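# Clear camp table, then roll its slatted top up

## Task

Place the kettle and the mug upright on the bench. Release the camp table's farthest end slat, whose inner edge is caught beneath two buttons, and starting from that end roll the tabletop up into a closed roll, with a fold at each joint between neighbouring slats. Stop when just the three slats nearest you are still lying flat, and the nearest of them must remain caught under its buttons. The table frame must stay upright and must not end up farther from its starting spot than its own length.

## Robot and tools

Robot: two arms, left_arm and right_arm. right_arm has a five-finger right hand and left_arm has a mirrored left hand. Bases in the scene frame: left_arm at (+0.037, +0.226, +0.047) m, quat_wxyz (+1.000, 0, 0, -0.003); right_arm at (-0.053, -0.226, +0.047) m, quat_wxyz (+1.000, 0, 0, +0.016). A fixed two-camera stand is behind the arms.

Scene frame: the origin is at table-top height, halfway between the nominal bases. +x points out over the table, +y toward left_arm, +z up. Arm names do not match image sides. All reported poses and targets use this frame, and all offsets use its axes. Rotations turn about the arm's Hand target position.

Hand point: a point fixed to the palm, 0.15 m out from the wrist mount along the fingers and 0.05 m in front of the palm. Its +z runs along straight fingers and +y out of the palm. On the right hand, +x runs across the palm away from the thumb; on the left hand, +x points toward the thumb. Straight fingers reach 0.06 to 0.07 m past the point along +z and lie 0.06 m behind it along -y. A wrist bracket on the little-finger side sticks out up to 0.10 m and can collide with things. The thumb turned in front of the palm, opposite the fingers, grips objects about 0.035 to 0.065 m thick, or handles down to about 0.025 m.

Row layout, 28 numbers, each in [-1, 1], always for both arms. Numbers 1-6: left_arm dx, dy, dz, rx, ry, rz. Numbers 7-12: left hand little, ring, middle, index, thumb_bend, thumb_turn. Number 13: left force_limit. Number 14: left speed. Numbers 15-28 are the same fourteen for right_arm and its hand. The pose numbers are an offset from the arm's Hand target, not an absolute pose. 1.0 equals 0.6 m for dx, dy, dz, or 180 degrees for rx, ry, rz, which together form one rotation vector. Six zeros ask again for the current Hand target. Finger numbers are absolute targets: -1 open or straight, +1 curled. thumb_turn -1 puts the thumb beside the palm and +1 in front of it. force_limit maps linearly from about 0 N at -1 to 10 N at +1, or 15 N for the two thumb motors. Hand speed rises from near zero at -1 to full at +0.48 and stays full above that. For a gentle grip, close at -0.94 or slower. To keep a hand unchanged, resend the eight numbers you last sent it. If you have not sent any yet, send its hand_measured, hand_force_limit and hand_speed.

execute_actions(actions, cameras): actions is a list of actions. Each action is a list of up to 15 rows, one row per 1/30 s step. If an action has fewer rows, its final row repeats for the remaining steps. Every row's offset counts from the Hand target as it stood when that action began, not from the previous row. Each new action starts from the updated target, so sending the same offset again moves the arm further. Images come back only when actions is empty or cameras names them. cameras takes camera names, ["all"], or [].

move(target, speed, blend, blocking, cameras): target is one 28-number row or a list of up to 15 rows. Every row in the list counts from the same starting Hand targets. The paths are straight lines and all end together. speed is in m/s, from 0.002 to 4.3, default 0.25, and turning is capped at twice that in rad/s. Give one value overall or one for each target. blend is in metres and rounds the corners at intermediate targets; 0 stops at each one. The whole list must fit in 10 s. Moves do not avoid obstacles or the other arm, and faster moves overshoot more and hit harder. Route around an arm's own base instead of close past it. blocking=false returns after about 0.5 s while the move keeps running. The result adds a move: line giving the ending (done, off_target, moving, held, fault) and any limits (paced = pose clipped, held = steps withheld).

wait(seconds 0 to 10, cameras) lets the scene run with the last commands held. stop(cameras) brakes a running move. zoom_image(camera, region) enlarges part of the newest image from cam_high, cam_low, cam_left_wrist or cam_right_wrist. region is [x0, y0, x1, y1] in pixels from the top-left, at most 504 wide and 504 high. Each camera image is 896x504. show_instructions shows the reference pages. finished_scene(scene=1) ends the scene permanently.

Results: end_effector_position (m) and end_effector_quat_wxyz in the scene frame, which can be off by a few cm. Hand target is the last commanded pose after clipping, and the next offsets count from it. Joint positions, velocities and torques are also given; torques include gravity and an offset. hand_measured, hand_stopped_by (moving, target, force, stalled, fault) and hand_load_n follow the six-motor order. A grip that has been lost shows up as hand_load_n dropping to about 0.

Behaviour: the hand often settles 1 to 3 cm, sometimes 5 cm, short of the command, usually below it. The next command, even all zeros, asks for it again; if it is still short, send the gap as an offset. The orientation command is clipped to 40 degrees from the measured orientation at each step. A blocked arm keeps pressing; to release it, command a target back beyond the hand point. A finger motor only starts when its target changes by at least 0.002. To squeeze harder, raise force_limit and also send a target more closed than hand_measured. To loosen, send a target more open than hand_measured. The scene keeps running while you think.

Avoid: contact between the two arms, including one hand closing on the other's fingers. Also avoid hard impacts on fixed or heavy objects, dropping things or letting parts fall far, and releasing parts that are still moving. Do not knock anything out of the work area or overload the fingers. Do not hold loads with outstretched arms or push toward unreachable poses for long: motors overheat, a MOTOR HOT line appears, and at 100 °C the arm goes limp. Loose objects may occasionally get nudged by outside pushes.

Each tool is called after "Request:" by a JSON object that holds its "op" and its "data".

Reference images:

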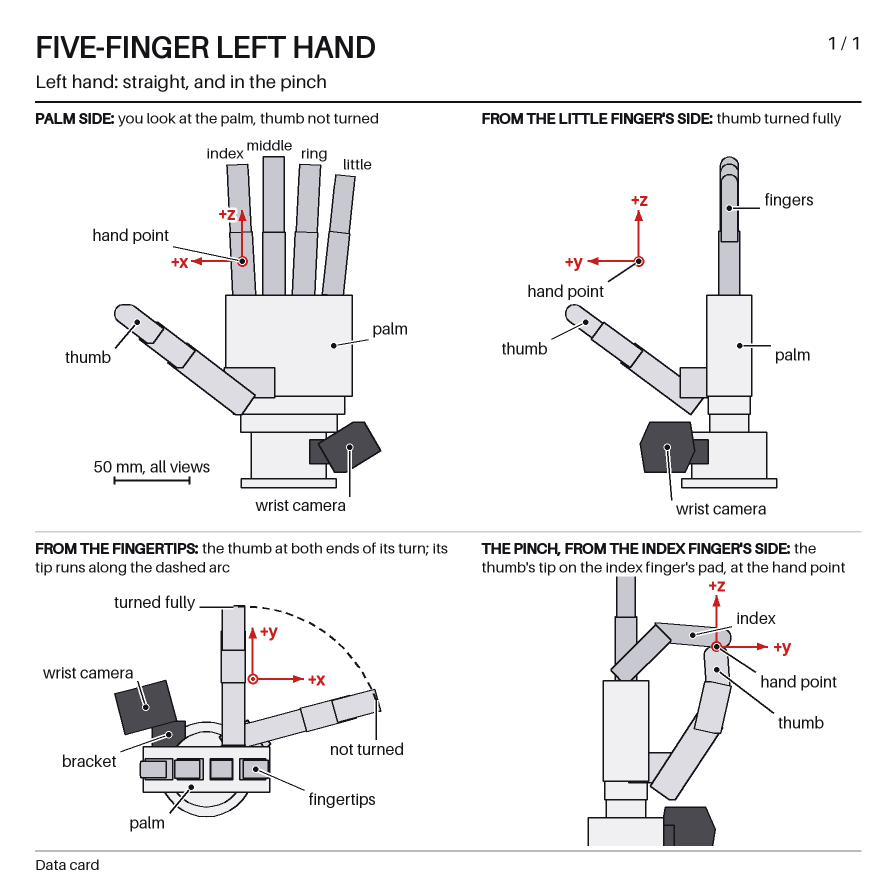

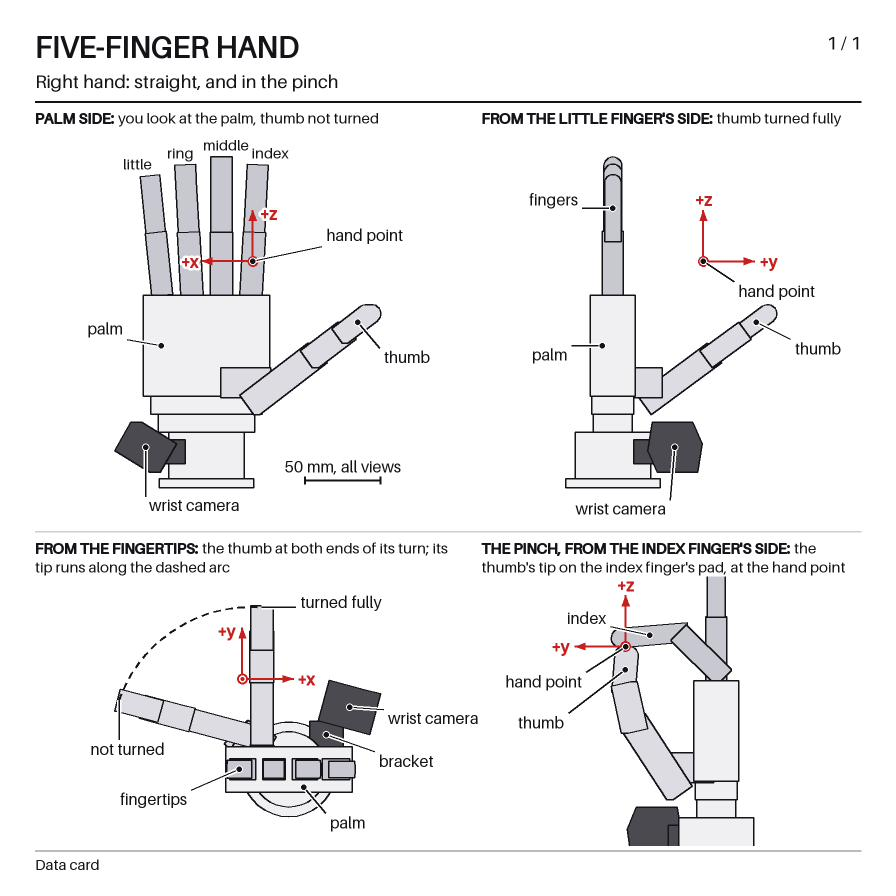

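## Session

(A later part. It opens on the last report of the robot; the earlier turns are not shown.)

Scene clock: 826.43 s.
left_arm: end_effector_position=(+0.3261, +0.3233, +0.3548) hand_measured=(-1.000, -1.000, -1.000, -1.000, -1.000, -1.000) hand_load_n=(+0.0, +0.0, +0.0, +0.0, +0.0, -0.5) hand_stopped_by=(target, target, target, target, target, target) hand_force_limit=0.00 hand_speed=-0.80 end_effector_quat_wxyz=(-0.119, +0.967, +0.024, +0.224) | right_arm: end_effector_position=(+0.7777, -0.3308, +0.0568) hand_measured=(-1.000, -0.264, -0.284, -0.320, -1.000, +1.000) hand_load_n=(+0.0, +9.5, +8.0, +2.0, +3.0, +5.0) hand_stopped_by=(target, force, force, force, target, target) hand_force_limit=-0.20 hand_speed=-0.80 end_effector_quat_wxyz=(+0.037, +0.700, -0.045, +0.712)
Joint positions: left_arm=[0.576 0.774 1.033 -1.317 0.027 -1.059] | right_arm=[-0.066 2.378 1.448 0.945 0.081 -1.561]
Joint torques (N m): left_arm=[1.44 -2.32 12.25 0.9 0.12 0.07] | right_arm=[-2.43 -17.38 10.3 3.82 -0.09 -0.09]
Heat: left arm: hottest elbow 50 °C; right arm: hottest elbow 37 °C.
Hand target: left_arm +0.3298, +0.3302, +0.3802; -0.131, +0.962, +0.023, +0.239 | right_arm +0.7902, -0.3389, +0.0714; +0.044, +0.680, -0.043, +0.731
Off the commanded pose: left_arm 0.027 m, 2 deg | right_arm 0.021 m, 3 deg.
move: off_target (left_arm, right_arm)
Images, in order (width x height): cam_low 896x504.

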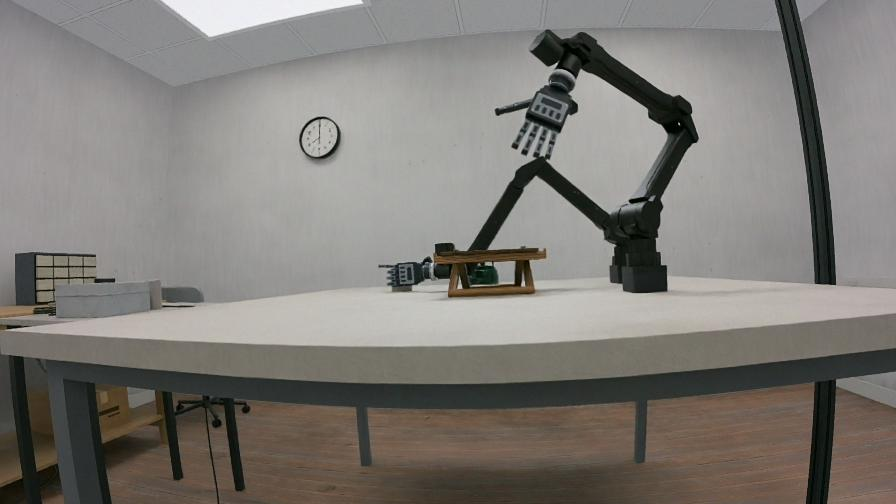

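Request:
{"op": "move", "data": {"target": [0,0,0,0,0,0,-1,-1,-1,-1,-1,-1,0,-0.8,0,0,0.0,0,0,0,-1,-1,-1,-1,-1,1,-0.2,-0.6], "speed": 0.04, "cameras": ["cam_low","cam_right_wrist"]}}

Request:
{"op": "zoom_image", "data": {"camera": "cam_low", "region": [360, 210, 480, 300]}}

Scene clock: 831.60 s.
left_arm: end_effector_position=(+0.3261, +0.3233, +0.3548) hand_measured=(-1.000, -1.000, -1.000, -1.000, -1.000, -1.000) hand_load_n=(+0.0, +0.0, +0.0, +0.0, +0.0, +0.0) hand_stopped_by=(target, target, target, target, target, target) hand_force_limit=0.00 hand_speed=-0.80 end_effector_quat_wxyz=(-0.119, +0.967, +0.024, +0.224) | right_arm: end_effector_position=(+0.7790, -0.3309, +0.0610) hand_measured=(-1.000, -1.000, -1.000, -1.000, -1.000, +1.000) hand_load_n=(+0.5, -0.5, +0.0, +0.0, +0.0, +0.5) hand_stopped_by=(target, target, target, target, target, target) hand_force_limit=-0.20 hand_speed=-0.60 end_effector_quat_wxyz=(+0.037, +0.695, -0.045, +0.717)
Joint positions: left_arm=[0.576 0.774 1.033 -1.317 0.027 -1.059] | right_arm=[-0.066 2.378 1.451 0.957 0.082 -1.562]
Joint torques (N m): left_arm=[1.73 -2.08 12.37 0.81 0.11 0.04] | right_arm=[-2.49 -17.26 10.32 3.11 -0.13 -0.14]
Heat: left arm: hottest elbow 50 °C; right arm: hottest elbow 37 °C.
Hand target: left_arm +0.3298, +0.3302, +0.3802; -0.131, +0.962, +0.023, +0.239 | right_arm +0.7901, -0.3389, +0.0713; +0.044, +0.680, -0.043, +0.731
Off the commanded pose: left_arm 0.027 m, 2 deg | right_arm 0.017 m, 2 deg.
move: off_target (left_arm, right_arm)
Images, in order (width x height): cam_low 896x504, cam_right_wrist 896x504.

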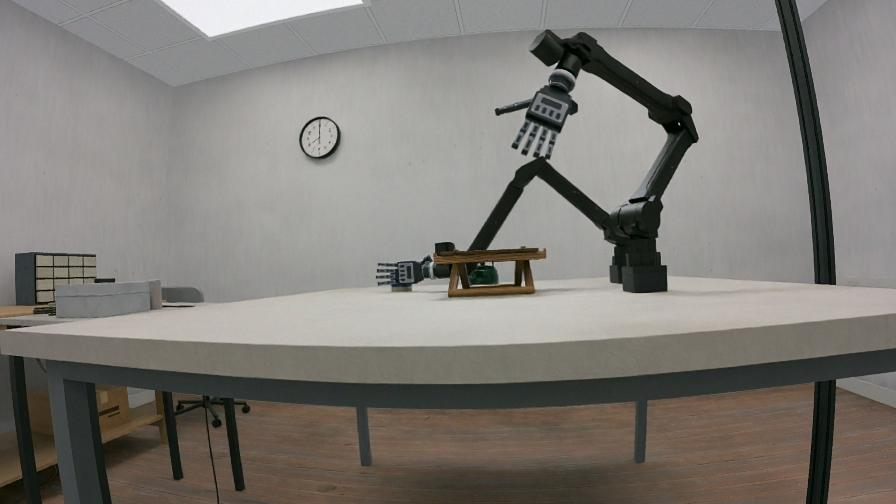

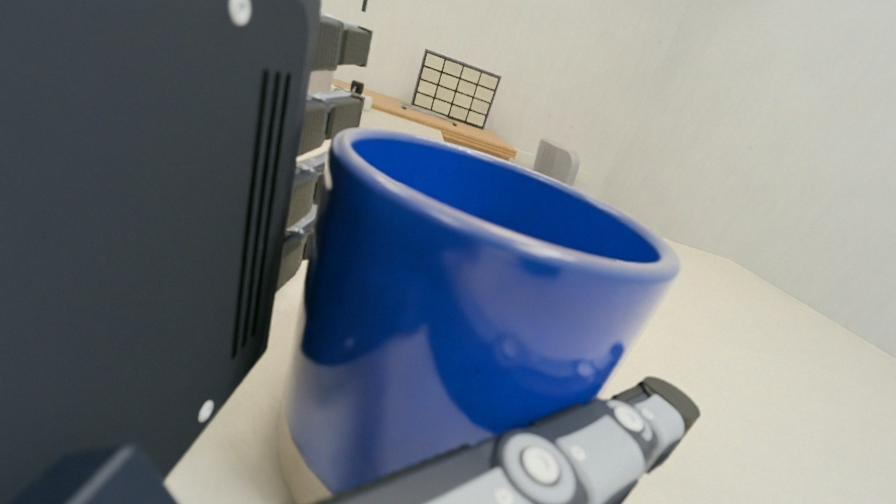

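Scaled by 4.200 from the camera's 896x504 image, which has a finer 1280x720 frame.

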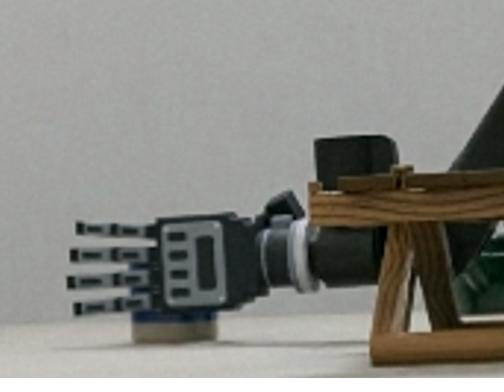

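Request:
{"op": "move", "data": {"target": [[0,0,0,0,0,0,-1,-1,-1,-1,-1,-1,0,-0.8,-0.147,0.03,0.0,0,0,0,-1,-1,-1,-1,-1,1,-0.2,-0.6],[0,0,0,0,0,0,-1,-1,-1,-1,-1,-1,0,-0.8,-0.16,0.035,0.35,0,0,0,-1,-1,-1,-1,-1,1,-0.2,-0.6]], "speed": [0.06, 0.2], "cameras": ["cam_low","cam_right_wrist","cam_high"]}}

Scene clock: 840.40 s.
left_arm: end_effector_position=(+0.3261, +0.3233, +0.3548) hand_measured=(-1.000, -1.000, -1.000, -1.000, -1.000, -1.000) hand_load_n=(+0.0, +0.0, +0.0, +0.0, +0.0, -0.5) hand_stopped_by=(target, target, target, target, target, target) hand_force_limit=0.00 hand_speed=-0.80 end_effector_quat_wxyz=(-0.119, +0.967, +0.024, +0.224) | right_arm: end_effector_position=(+0.6875, -0.3276, +0.2718) hand_measured=(-1.000, -1.000, -1.000, -1.000, -1.000, +1.000) hand_load_n=(+0.0, +0.0, -0.5, +0.0, +0.0, +0.0) hand_stopped_by=(target, target, target, target, target, target) hand_force_limit=-0.20 hand_speed=-0.60 end_effector_quat_wxyz=(+0.044, +0.683, -0.050, +0.728)
Joint positions: left_arm=[0.576 0.774 1.033 -1.317 0.027 -1.059] | right_arm=[-0.059 1.827 1.149 0.741 0.106 -1.564]
Joint torques (N m): left_arm=[1.32 -2.2 12.41 0.91 0.1 0.08] | right_arm=[-0.62 -14.68 10.17 1.4 0.06 -0.1]
Heat: left arm: hottest elbow 50 °C; right arm: hottest elbow 38 °C.
Hand target: left_arm +0.3298, +0.3302, +0.3802; -0.131, +0.962, +0.023, +0.239 | right_arm +0.6941, -0.3179, +0.2814; +0.044, +0.680, -0.043, +0.731
Off the commanded pose: left_arm 0.027 m, 2 deg | right_arm 0.015 m, 1 deg.
move: off_target (left_arm, right_arm)
Images, in order (width x height): cam_high 896x504, cam_low 896x504, cam_right_wrist 896x504.

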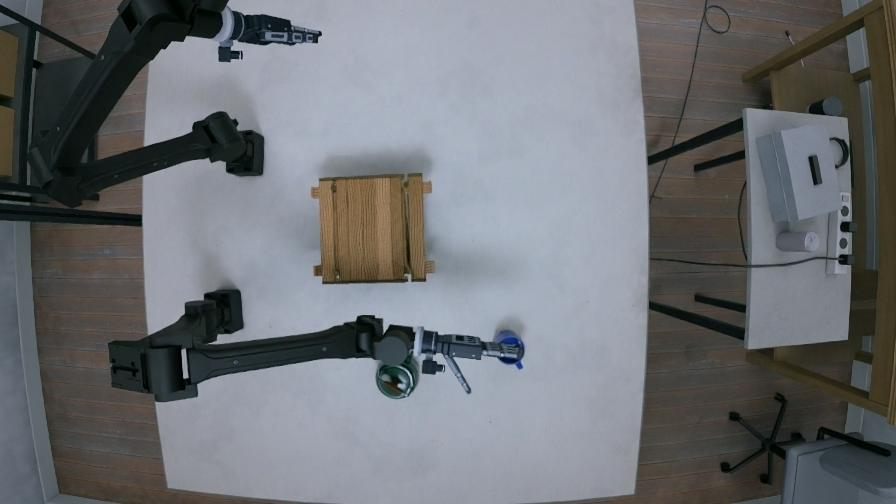

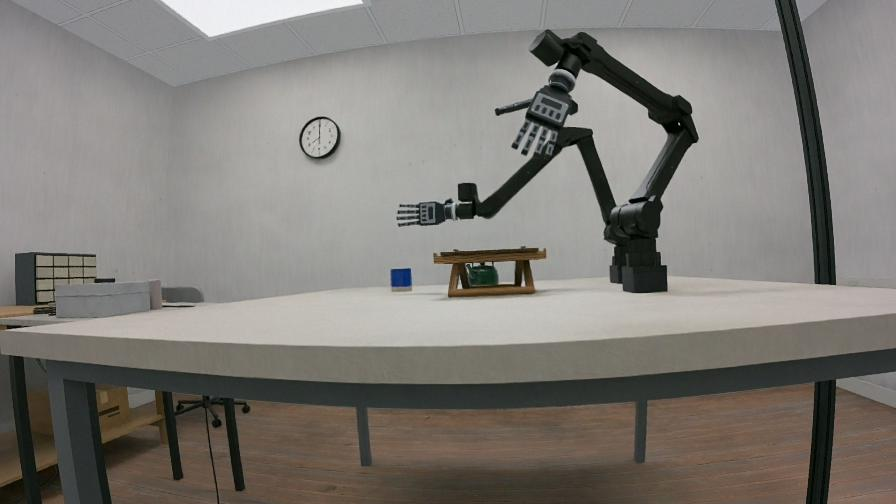

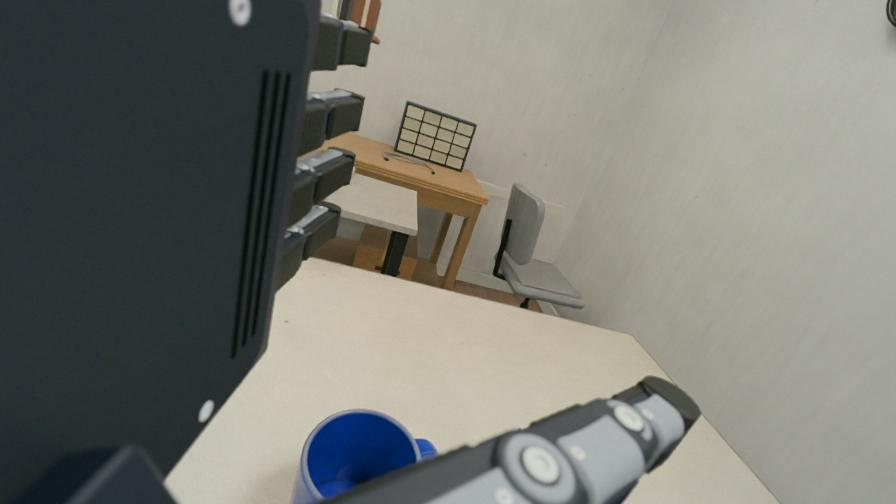

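Request:
{"op": "zoom_image", "data": {"camera": "cam_high", "region": [300, 165, 445, 295]}}

Request:
{"op": "zoom_image", "data": {"camera": "cam_low", "region": [425, 235, 555, 305]}}

Scaled by 3.476 from the camera's 896x504 image, which has a finer 1280x720 frame.

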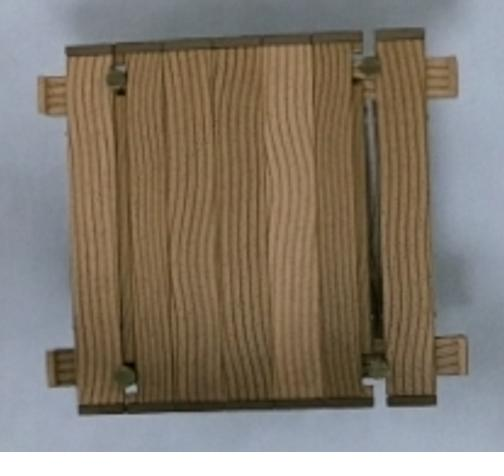

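Scaled by 3.877 from the camera's 896x504 image, which has a finer 1280x720 frame.

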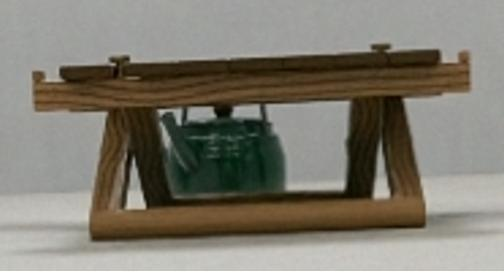

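Request:
{"op": "move", "data": {"target": [[0,0,0,0,0,0,-1,-1,-1,-1,-1,-1,0,-0.8,-0.1,0.2,0.12,0.21,0.186,-0.1725,-1,-1,-1,-1,-1,-1,0,-0.3],[0,0,0,0,0,0,-1,-1,-1,-1,-1,-1,0,-0.8,-0.2235,0.563,0.1,0.4199,0.3722,-0.3451,-1,-1,-1,-1,-1,-1,0,-0.3]], "speed": 0.25, "blend": 0.05, "cameras": ["all"]}}

Scene clock: 919.53 s.
left_arm: end_effector_position=(+0.3261, +0.3233, +0.3548) hand_measured=(-1.000, -1.000, -1.000, -1.000, -1.000, -1.000) hand_load_n=(+0.0, +0.0, +0.0, +0.0, +0.0, +0.0) hand_stopped_by=(target, target, target, target, target, target) hand_force_limit=0.00 hand_speed=-0.80 end_effector_quat_wxyz=(-0.119, +0.967, +0.024, +0.224) | right_arm: end_effector_position=(+0.5657, +0.0163, +0.3389) hand_measured=(-1.000, -1.000, -1.000, -1.000, -1.000, -1.000) hand_load_n=(+0.0, +0.0, +0.0, +0.0, +0.0, +0.0) hand_stopped_by=(target, target, target, target, target, target) hand_force_limit=0.00 hand_speed=-0.30 end_effector_quat_wxyz=(-0.133, +0.693, -0.706, +0.059)
Joint positions: left_arm=[0.576 0.774 1.033 -1.317 0.027 -1.059] | right_arm=[0.265 2.122 2.51 -1.667 -0.018 0.319]
Joint torques (N m): left_arm=[1.55 -2.2 12.33 0.96 0.11 0.03] | right_arm=[-1.32 -19.02 7.83 0.38 -0.21 0.21]
Heat: left arm: hottest elbow 51 °C; right arm: hottest elbow 40 °C.
Hand target: left_arm +0.3298, +0.3302, +0.3802; -0.131, +0.962, +0.023, +0.239 | right_arm +0.5600, +0.0199, +0.3413; +0.000, +0.707, -0.707, +0.000
Off the commanded pose: left_arm 0.027 m, 2 deg | right_arm 0.007 m, 17 deg.
joint sent to its limit (right arm) — joint 4 (wrist pitch), lower limit. The joint targets are off in orientation, not in position.
move: off_target (left_arm, right_arm)

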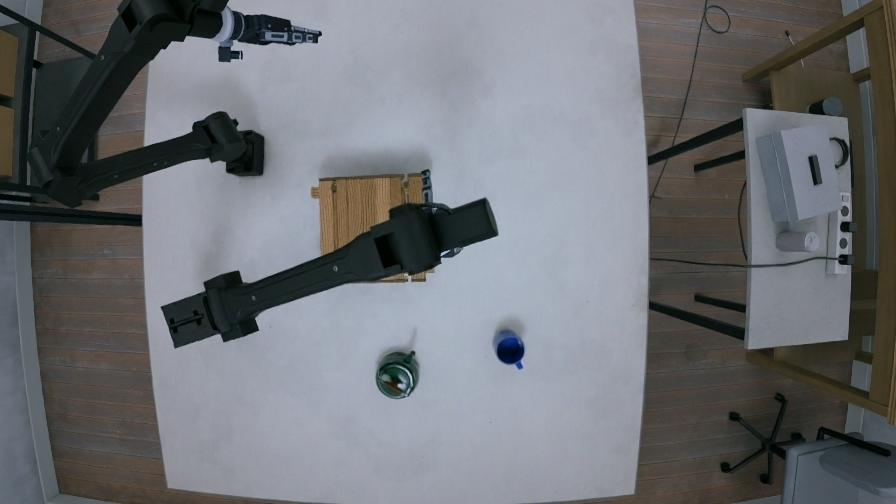

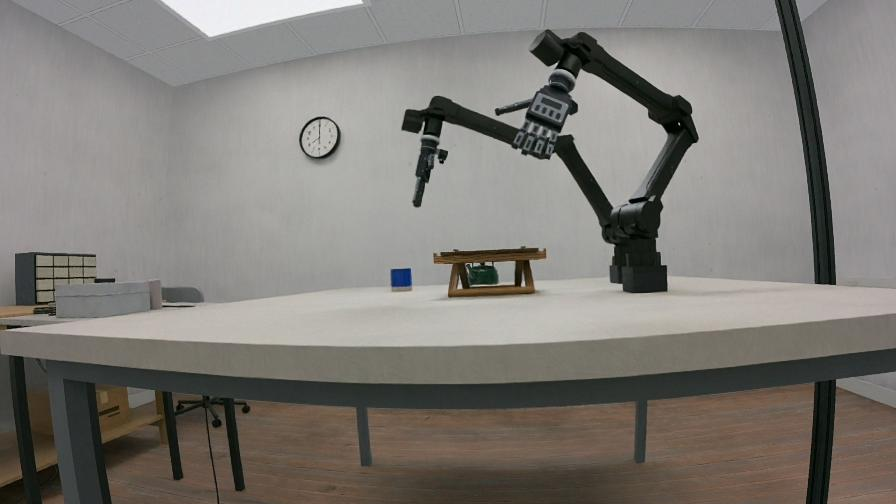

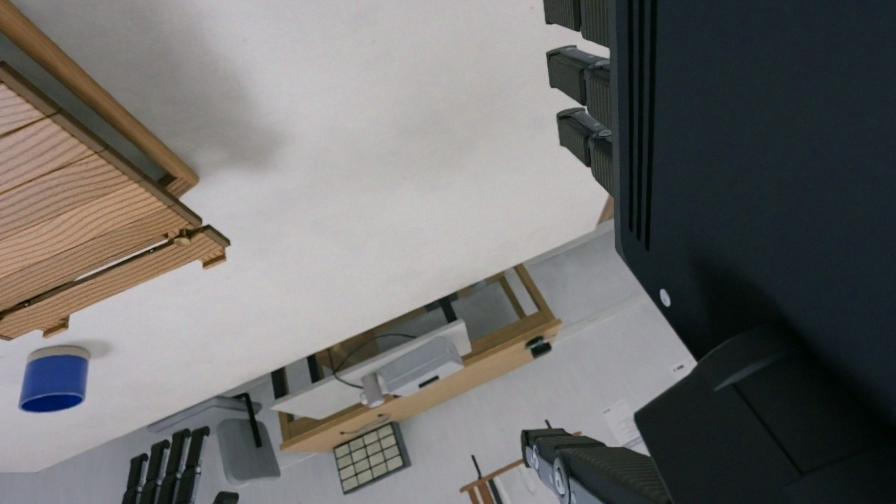

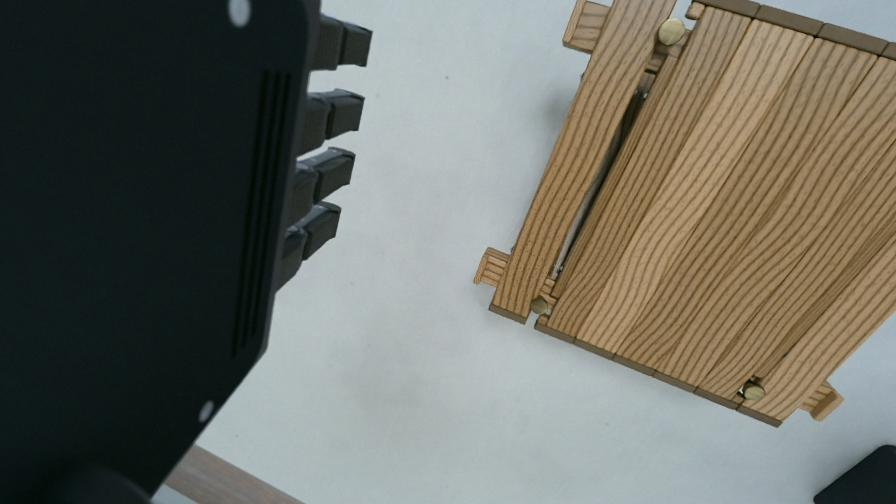

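Request:
{"op": "zoom_image", "data": {"camera": "cam_right_wrist", "region": [460, 0, 760, 340]}}

Scaled by 1.482 from the camera's 896x504 image, which has a finer 1280x720 frame.

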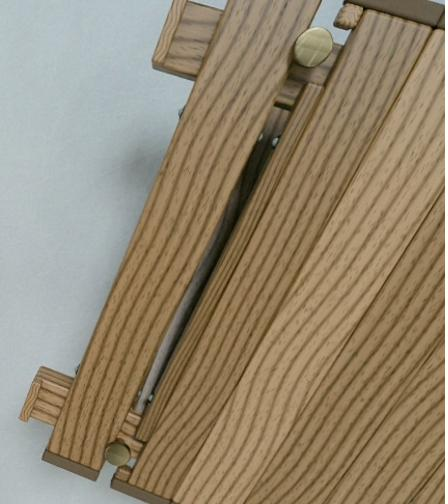

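Request:
{"op": "move", "data": {"target": [0,0,0,0,0,0,-1,-1,-1,-1,-1,-1,0,-0.8,-0.0352,0.0518,-0.22,0,0,-0.0211,-1,-1,-1,-1,-1,-1,0,-0.3], "speed": 0.12, "cameras": ["cam_low","cam_high","cam_right_wrist"]}}

Request:
{"op": "zoom_image", "data": {"camera": "cam_low", "region": [400, 190, 520, 290]}}

Scene clock: 955.00 s.
left_arm: end_effector_position=(+0.3261, +0.3233, +0.3548) hand_measured=(-1.000, -1.000, -1.000, -1.000, -1.000, -1.000) hand_load_n=(+0.0, +0.0, +0.0, +0.0, +0.0, +0.0) hand_stopped_by=(target, target, target, target, target, target) hand_force_limit=0.00 hand_speed=-0.80 end_effector_quat_wxyz=(-0.119, +0.967, +0.024, +0.224) | right_arm: end_effector_position=(+0.5435, +0.0438, +0.2259) hand_measured=(-1.000, -1.000, -1.000, -1.000, -1.000, -1.000) hand_load_n=(+0.0, +0.0, +0.0, +0.0, +0.0, +0.0) hand_stopped_by=(target, target, target, target, target, target) hand_force_limit=0.00 hand_speed=-0.30 end_effector_quat_wxyz=(+0.025, -0.683, +0.729, -0.009)
Joint positions: left_arm=[0.576 0.774 1.033 -1.317 0.027 -1.059] | right_arm=[0.313 2.216 2.366 -1.667 -0.003 0.41]
Joint torques (N m): left_arm=[1.44 -2.08 12.31 0.92 0.12 0.06] | right_arm=[-1.44 -18.02 8.47 -0.47 -0.02 0.15]
Heat: left arm: hottest elbow 52 °C; right arm: hottest elbow 38 °C.
Hand target: left_arm +0.3298, +0.3302, +0.3802; -0.131, +0.962, +0.023, +0.239 | right_arm +0.5389, +0.0510, +0.2094; +0.000, +0.683, -0.730, +0.000
Off the commanded pose: left_arm 0.027 m, 2 deg | right_arm 0.019 m, 3 deg.
joint sent to its limit (right arm) — joint 4 (wrist pitch), lower limit. The joint targets still meet the commanded pose.
move: off_target (left_arm, right_arm)
Images, in order (width x height): cam_high 896x504, cam_low 896x504, cam_right_wrist 896x504.

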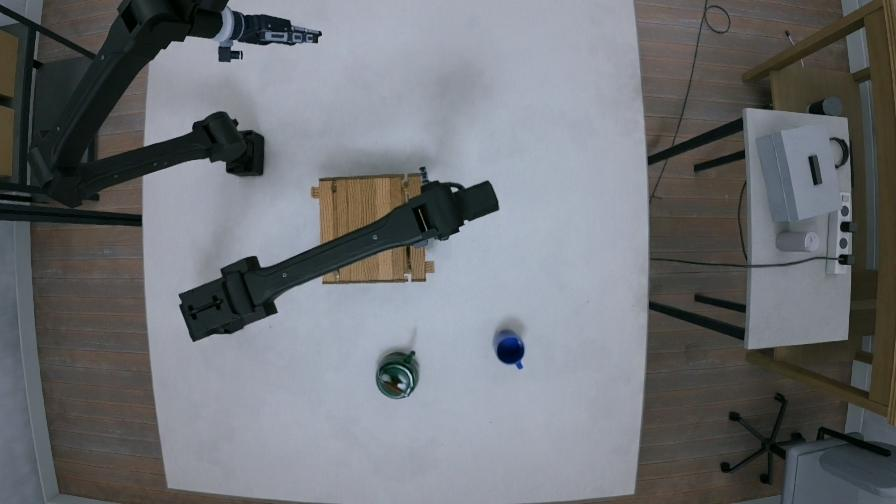

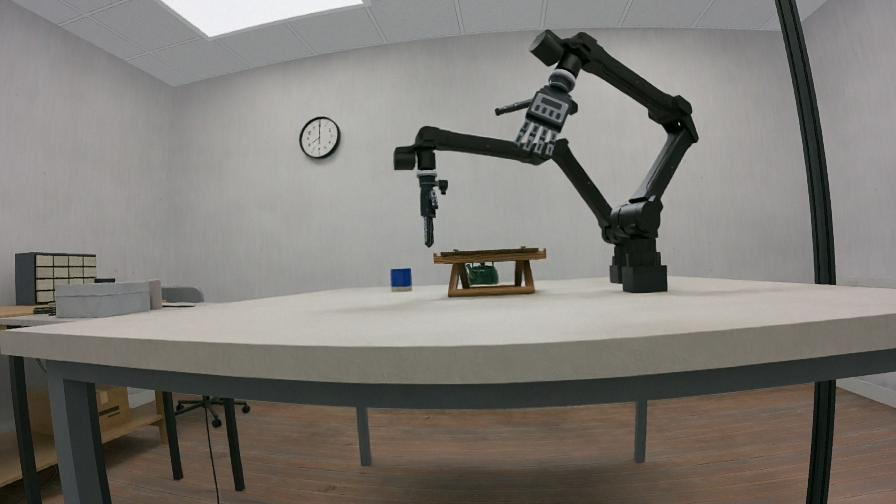

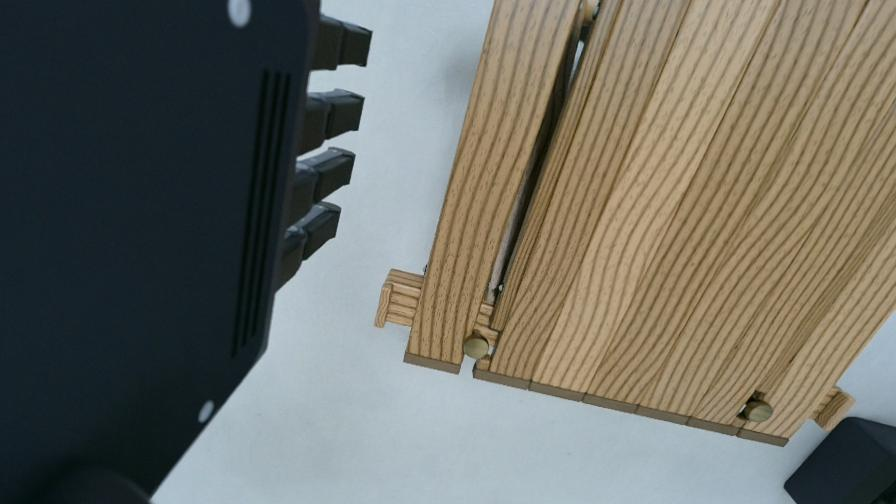

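Scaled by 4.200 from the camera's 896x504 image, which has a finer 1280x720 frame.

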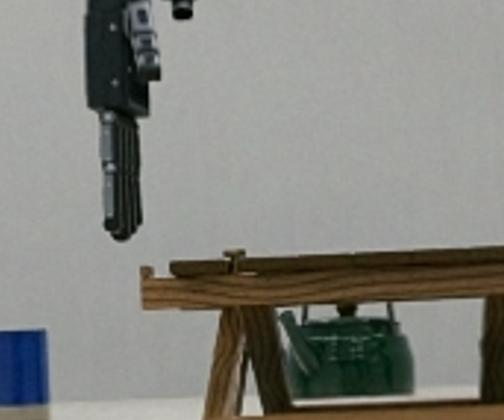

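Request:
{"op": "move", "data": {"target": [0,0,0,0,0,0,-1,-1,-1,-1,-1,-1,0,-0.8,0.0,0,-0.114,0,0,0,-1,-1,-1,-1,-1,-1,0,-0.3], "speed": 0.1, "cameras": ["cam_low","cam_right_wrist"]}}

Request:
{"op": "zoom_image", "data": {"camera": "cam_low", "region": [400, 190, 520, 290]}}

Scene clock: 973.83 s.
left_arm: end_effector_position=(+0.3261, +0.3233, +0.3548) hand_measured=(-1.000, -1.000, -1.000, -1.000, -1.000, -1.000) hand_load_n=(+0.0, +0.0, +0.0, +0.0, +0.0, +0.0) hand_stopped_by=(target, target, target, target, target, target) hand_force_limit=0.00 hand_speed=-0.80 end_effector_quat_wxyz=(-0.119, +0.967, +0.024, +0.224) | right_arm: end_effector_position=(+0.5408, +0.0429, +0.1628) hand_measured=(-1.000, -1.000, -1.000, -1.000, -1.000, -1.000) hand_load_n=(+0.0, +0.0, +0.0, +0.0, +0.0, +0.0) hand_stopped_by=(target, target, target, target, target, target) hand_force_limit=0.00 hand_speed=-0.30 end_effector_quat_wxyz=(+0.012, -0.683, +0.730, -0.004)
Joint positions: left_arm=[0.576 0.774 1.033 -1.317 0.027 -1.059] | right_arm=[0.313 2.218 2.201 -1.528 -0.003 0.411]
Joint torques (N m): left_arm=[1.61 -2.02 12.31 0.88 0.1 0.08] | right_arm=[-0.85 -17.44 8.32 0.57 0.03 0.22]
Heat: left arm: hottest elbow 52 °C; right arm: hottest elbow 38 °C.
Hand target: left_arm +0.3298, +0.3302, +0.3802; -0.131, +0.962, +0.023, +0.239 | right_arm +0.5389, +0.0510, +0.1410; +0.000, +0.683, -0.730, +0.000
Off the commanded pose: left_arm 0.027 m, 2 deg | right_arm 0.023 m, 1 deg.
move: off_target (left_arm, right_arm)
Images, in order (width x height): cam_low 896x504, cam_right_wrist 896x504.

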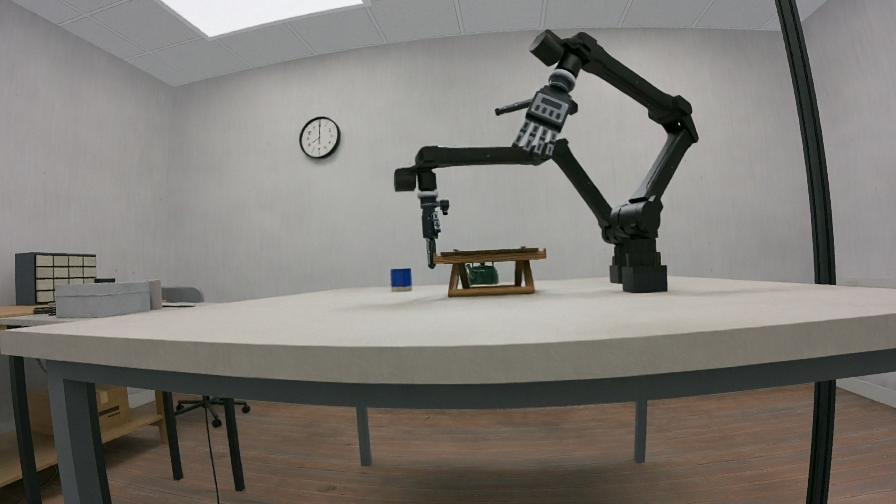

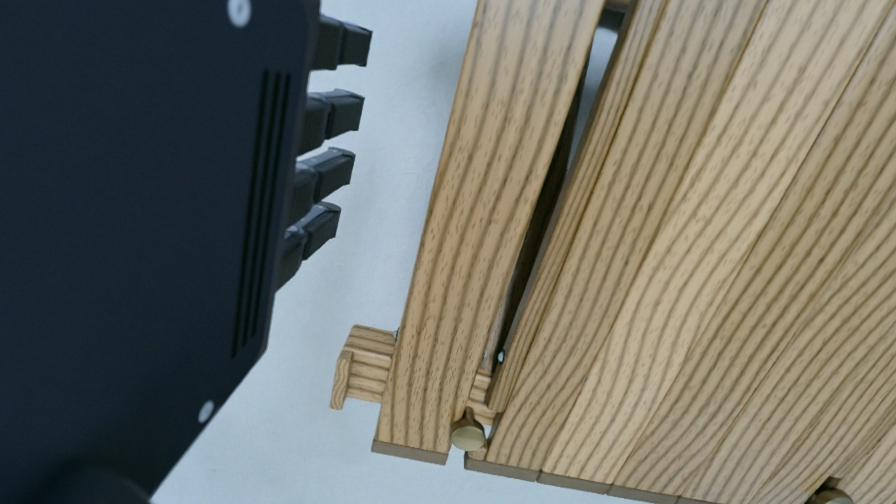

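Scaled by 4.200 from the camera's 896x504 image, which has a finer 1280x720 frame.

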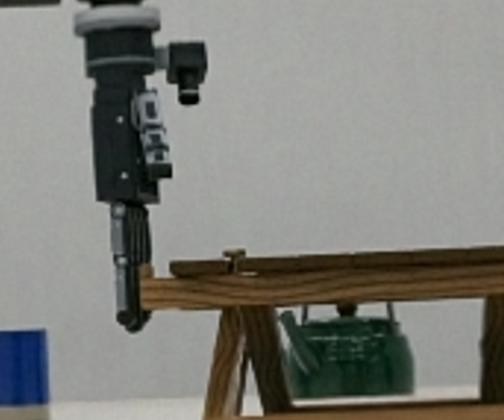

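Request:
{"op": "move", "data": {"target": [0,0,0,0,0,0,-1,-1,-1,-1,-1,-1,0,-0.8,0.0,0,-0.027,0,0,0,-1,-1,-1,-1,-1,-1,0,-0.3], "speed": 0.08, "cameras": ["cam_low","cam_right_wrist"]}}

Request:
{"op": "zoom_image", "data": {"camera": "cam_low", "region": [400, 190, 520, 290]}}

Scene clock: 978.73 s.
left_arm: end_effector_position=(+0.3261, +0.3233, +0.3548) hand_measured=(-1.000, -1.000, -1.000, -1.000, -1.000, -1.000) hand_load_n=(+0.0, +0.0, +0.5, +0.0, +0.0, +0.0) hand_stopped_by=(target, target, target, target, target, target) hand_force_limit=0.00 hand_speed=-0.80 end_effector_quat_wxyz=(-0.119, +0.967, +0.024, +0.224) | right_arm: end_effector_position=(+0.5417, +0.0432, +0.1492) hand_measured=(-1.000, -1.000, -1.000, -1.000, -1.000, -1.000) hand_load_n=(+0.0, +0.0, +0.0, +0.0, +0.0, +0.5) hand_stopped_by=(target, target, target, target, target, target) hand_force_limit=0.00 hand_speed=-0.30 end_effector_quat_wxyz=(+0.015, -0.683, +0.730, -0.004)
Joint positions: left_arm=[0.576 0.774 1.033 -1.317 0.027 -1.059] | right_arm=[0.313 2.218 2.167 -1.489 -0.003 0.411]
Joint torques (N m): left_arm=[1.38 -2.14 12.33 0.85 0.1 0.04] | right_arm=[-0.21 -17.03 7.92 0.79 0.04 0.14]
Heat: left arm: hottest elbow 52 °C; right arm: hottest elbow 38 °C.
Hand target: left_arm +0.3298, +0.3302, +0.3802; -0.131, +0.962, +0.023, +0.239 | right_arm +0.5389, +0.0510, +0.1249; +0.000, +0.683, -0.730, +0.000
Off the commanded pose: left_arm 0.027 m, 2 deg | right_arm 0.026 m, 2 deg.
move: off_target (left_arm, right_arm)
Images, in order (width x height): cam_low 896x504, cam_right_wrist 896x504.

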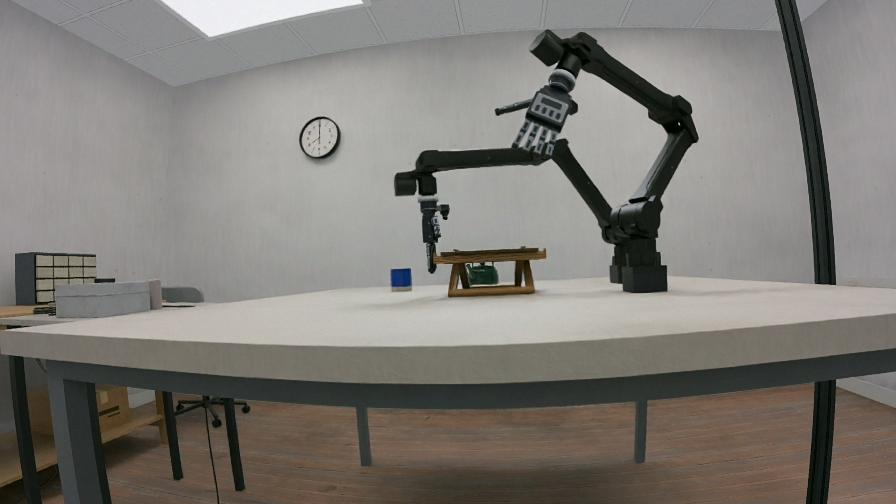

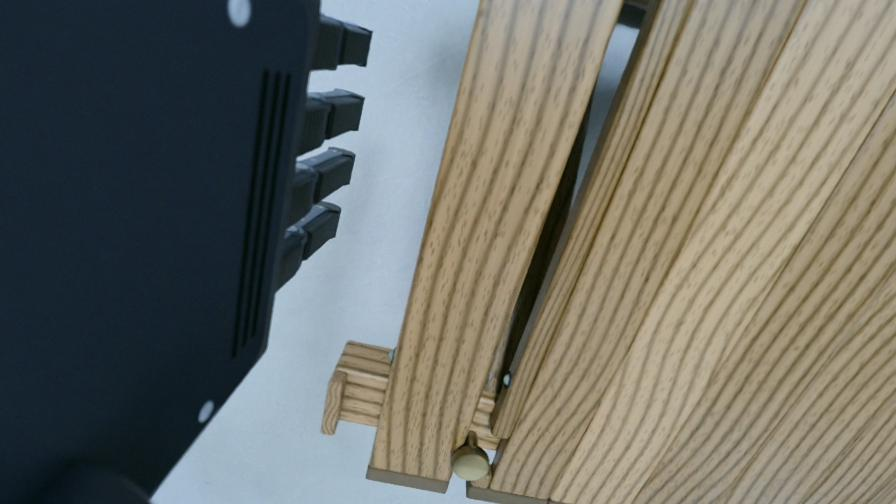

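Scaled by 4.200 from the camera's 896x504 image, which has a finer 1280x720 frame.

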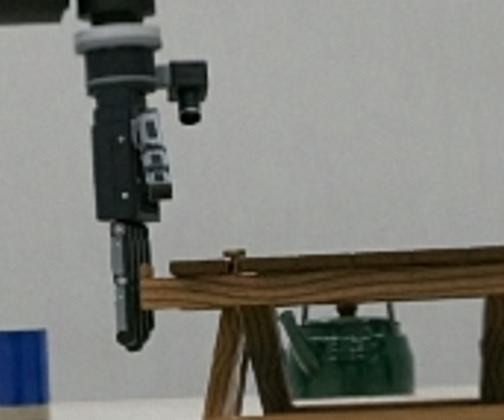

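Request:
{"op": "move", "data": {"target": [0,0,0,0,0,0,-1,-1,-1,-1,-1,-1,0,-0.8,0.0,0,-0.011,0,0,0,-1,-1,-1,-1,-1,1,0,-0.3], "speed": 0.05, "cameras": []}}

Request:
{"op": "move", "data": {"target": [0,0,0,0,0,0,-1,-1,-1,-1,-1,-1,0,-0.8,0.0,0,0,0,0,0,-0.3,-0.3,-0.2,-0.2,-1,1,-0.5,-0.6], "speed": 0.05, "cameras": ["cam_low","cam_right_wrist"]}}

Request:
{"op": "zoom_image", "data": {"camera": "cam_low", "region": [400, 190, 520, 290]}}

Scene clock: 1031.90 s.
left_arm: end_effector_position=(+0.3261, +0.3233, +0.3548) hand_measured=(-1.000, -1.000, -1.000, -1.000, -1.000, -1.000) hand_load_n=(+0.0, +0.0, +0.0, +0.0, +0.0, +0.0) hand_stopped_by=(target, target, target, target, target, target) hand_force_limit=0.00 hand_speed=-0.80 end_effector_quat_wxyz=(-0.119, +0.967, +0.024, +0.224) | right_arm: end_effector_position=(+0.5420, +0.0433, +0.1431) hand_measured=(-1.000, -1.000, -1.000, -1.000, -1.000, +1.000) hand_load_n=(+0.5, +0.0, +0.0, +0.0, +0.0, +0.0) hand_stopped_by=(target, target, target, target, target, target) hand_force_limit=0.00 hand_speed=-0.30 end_effector_quat_wxyz=(+0.015, -0.683, +0.730, -0.005)
Joint positions: left_arm=[0.576 0.774 1.033 -1.317 0.027 -1.059] | right_arm=[0.313 2.22 2.153 -1.473 -0.003 0.411]
Joint torques (N m): left_arm=[1.32 -1.9 12.36 0.96 0.11 0.07] | right_arm=[-0.97 -17.14 8.08 0.75 0.05 0.15]
Heat: left arm: hottest elbow 52 °C; right arm: hottest shoulder 36 °C.
Hand target: left_arm +0.3298, +0.3302, +0.3802; -0.131, +0.962, +0.023, +0.239 | right_arm +0.5388, +0.0509, +0.1182; +0.000, +0.683, -0.730, -0.001
Off the commanded pose: left_arm 0.027 m, 2 deg | right_arm 0.026 m, 2 deg.
move: off_target (left_arm, right_arm)
No camera images: "cameras" was empty.

Scene clock: 1032.90 s.
left_arm: end_effector_position=(+0.3261, +0.3233, +0.3548) hand_measured=(-1.000, -1.000, -1.000, -1.000, -1.000, -1.000) hand_load_n=(+0.0, +0.0, +0.0, +0.0, +0.0, +0.0) hand_stopped_by=(target, target, target, target, target, target) hand_force_limit=0.00 hand_speed=-0.80 end_effector_quat_wxyz=(-0.119, +0.967, +0.024, +0.224) | right_arm: end_effector_position=(+0.5421, +0.0434, +0.1430) hand_measured=(-0.300, -0.300, -0.200, -0.200, -1.000, +1.000) hand_load_n=(+0.0, +0.0, +0.0, +0.0, +0.0, +0.0) hand_stopped_by=(target, target, target, target, target, target) hand_force_limit=-0.50 hand_speed=-0.60 end_effector_quat_wxyz=(+0.015, -0.683, +0.730, -0.005)
Joint positions: left_arm=[0.576 0.774 1.033 -1.317 0.027 -1.059] | right_arm=[0.313 2.22 2.153 -1.473 -0.003 0.411]
Joint torques (N m): left_arm=[1.44 -2.43 12.38 0.91 0.1 0.05] | right_arm=[-0.85 -17.26 8.06 0.66 0.02 0.15]
Heat: left arm: hottest elbow 52 °C; right arm: hottest shoulder 36 °C.
Hand target: left_arm +0.3298, +0.3302, +0.3802; -0.131, +0.962, +0.023, +0.239 | right_arm +0.5388, +0.0509, +0.1182; +0.000, +0.683, -0.730, -0.001
Off the commanded pose: left_arm 0.027 m, 2 deg | right_arm 0.026 m, 2 deg.
move: off_target (left_arm, right_arm)
Images, in order (width x height): cam_low 896x504, cam_right_wrist 896x504.

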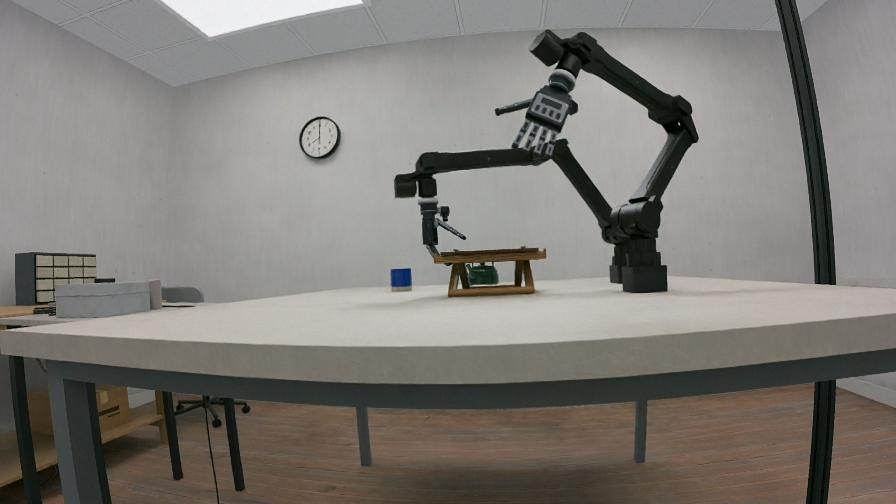

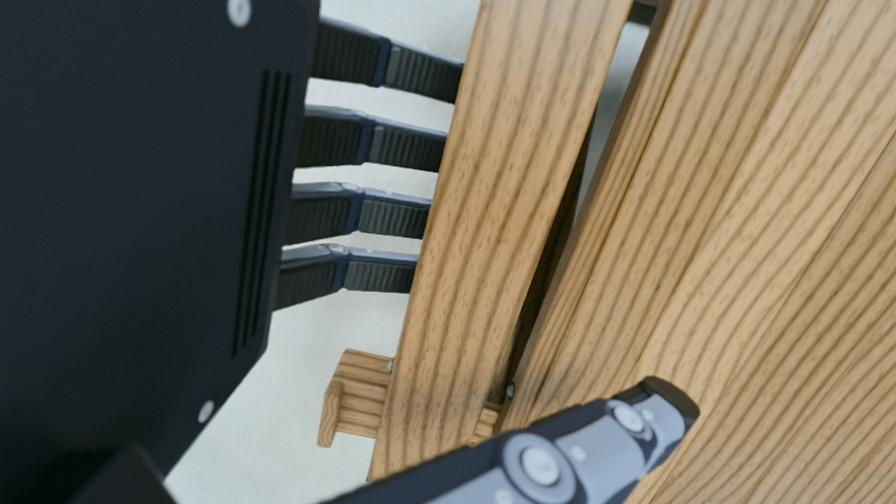

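Scaled by 4.200 from the camera's 896x504 image, which has a finer 1280x720 frame.

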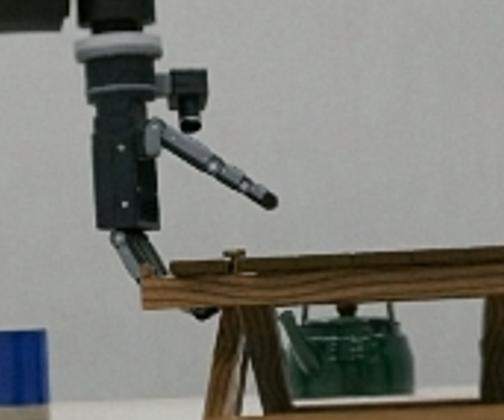

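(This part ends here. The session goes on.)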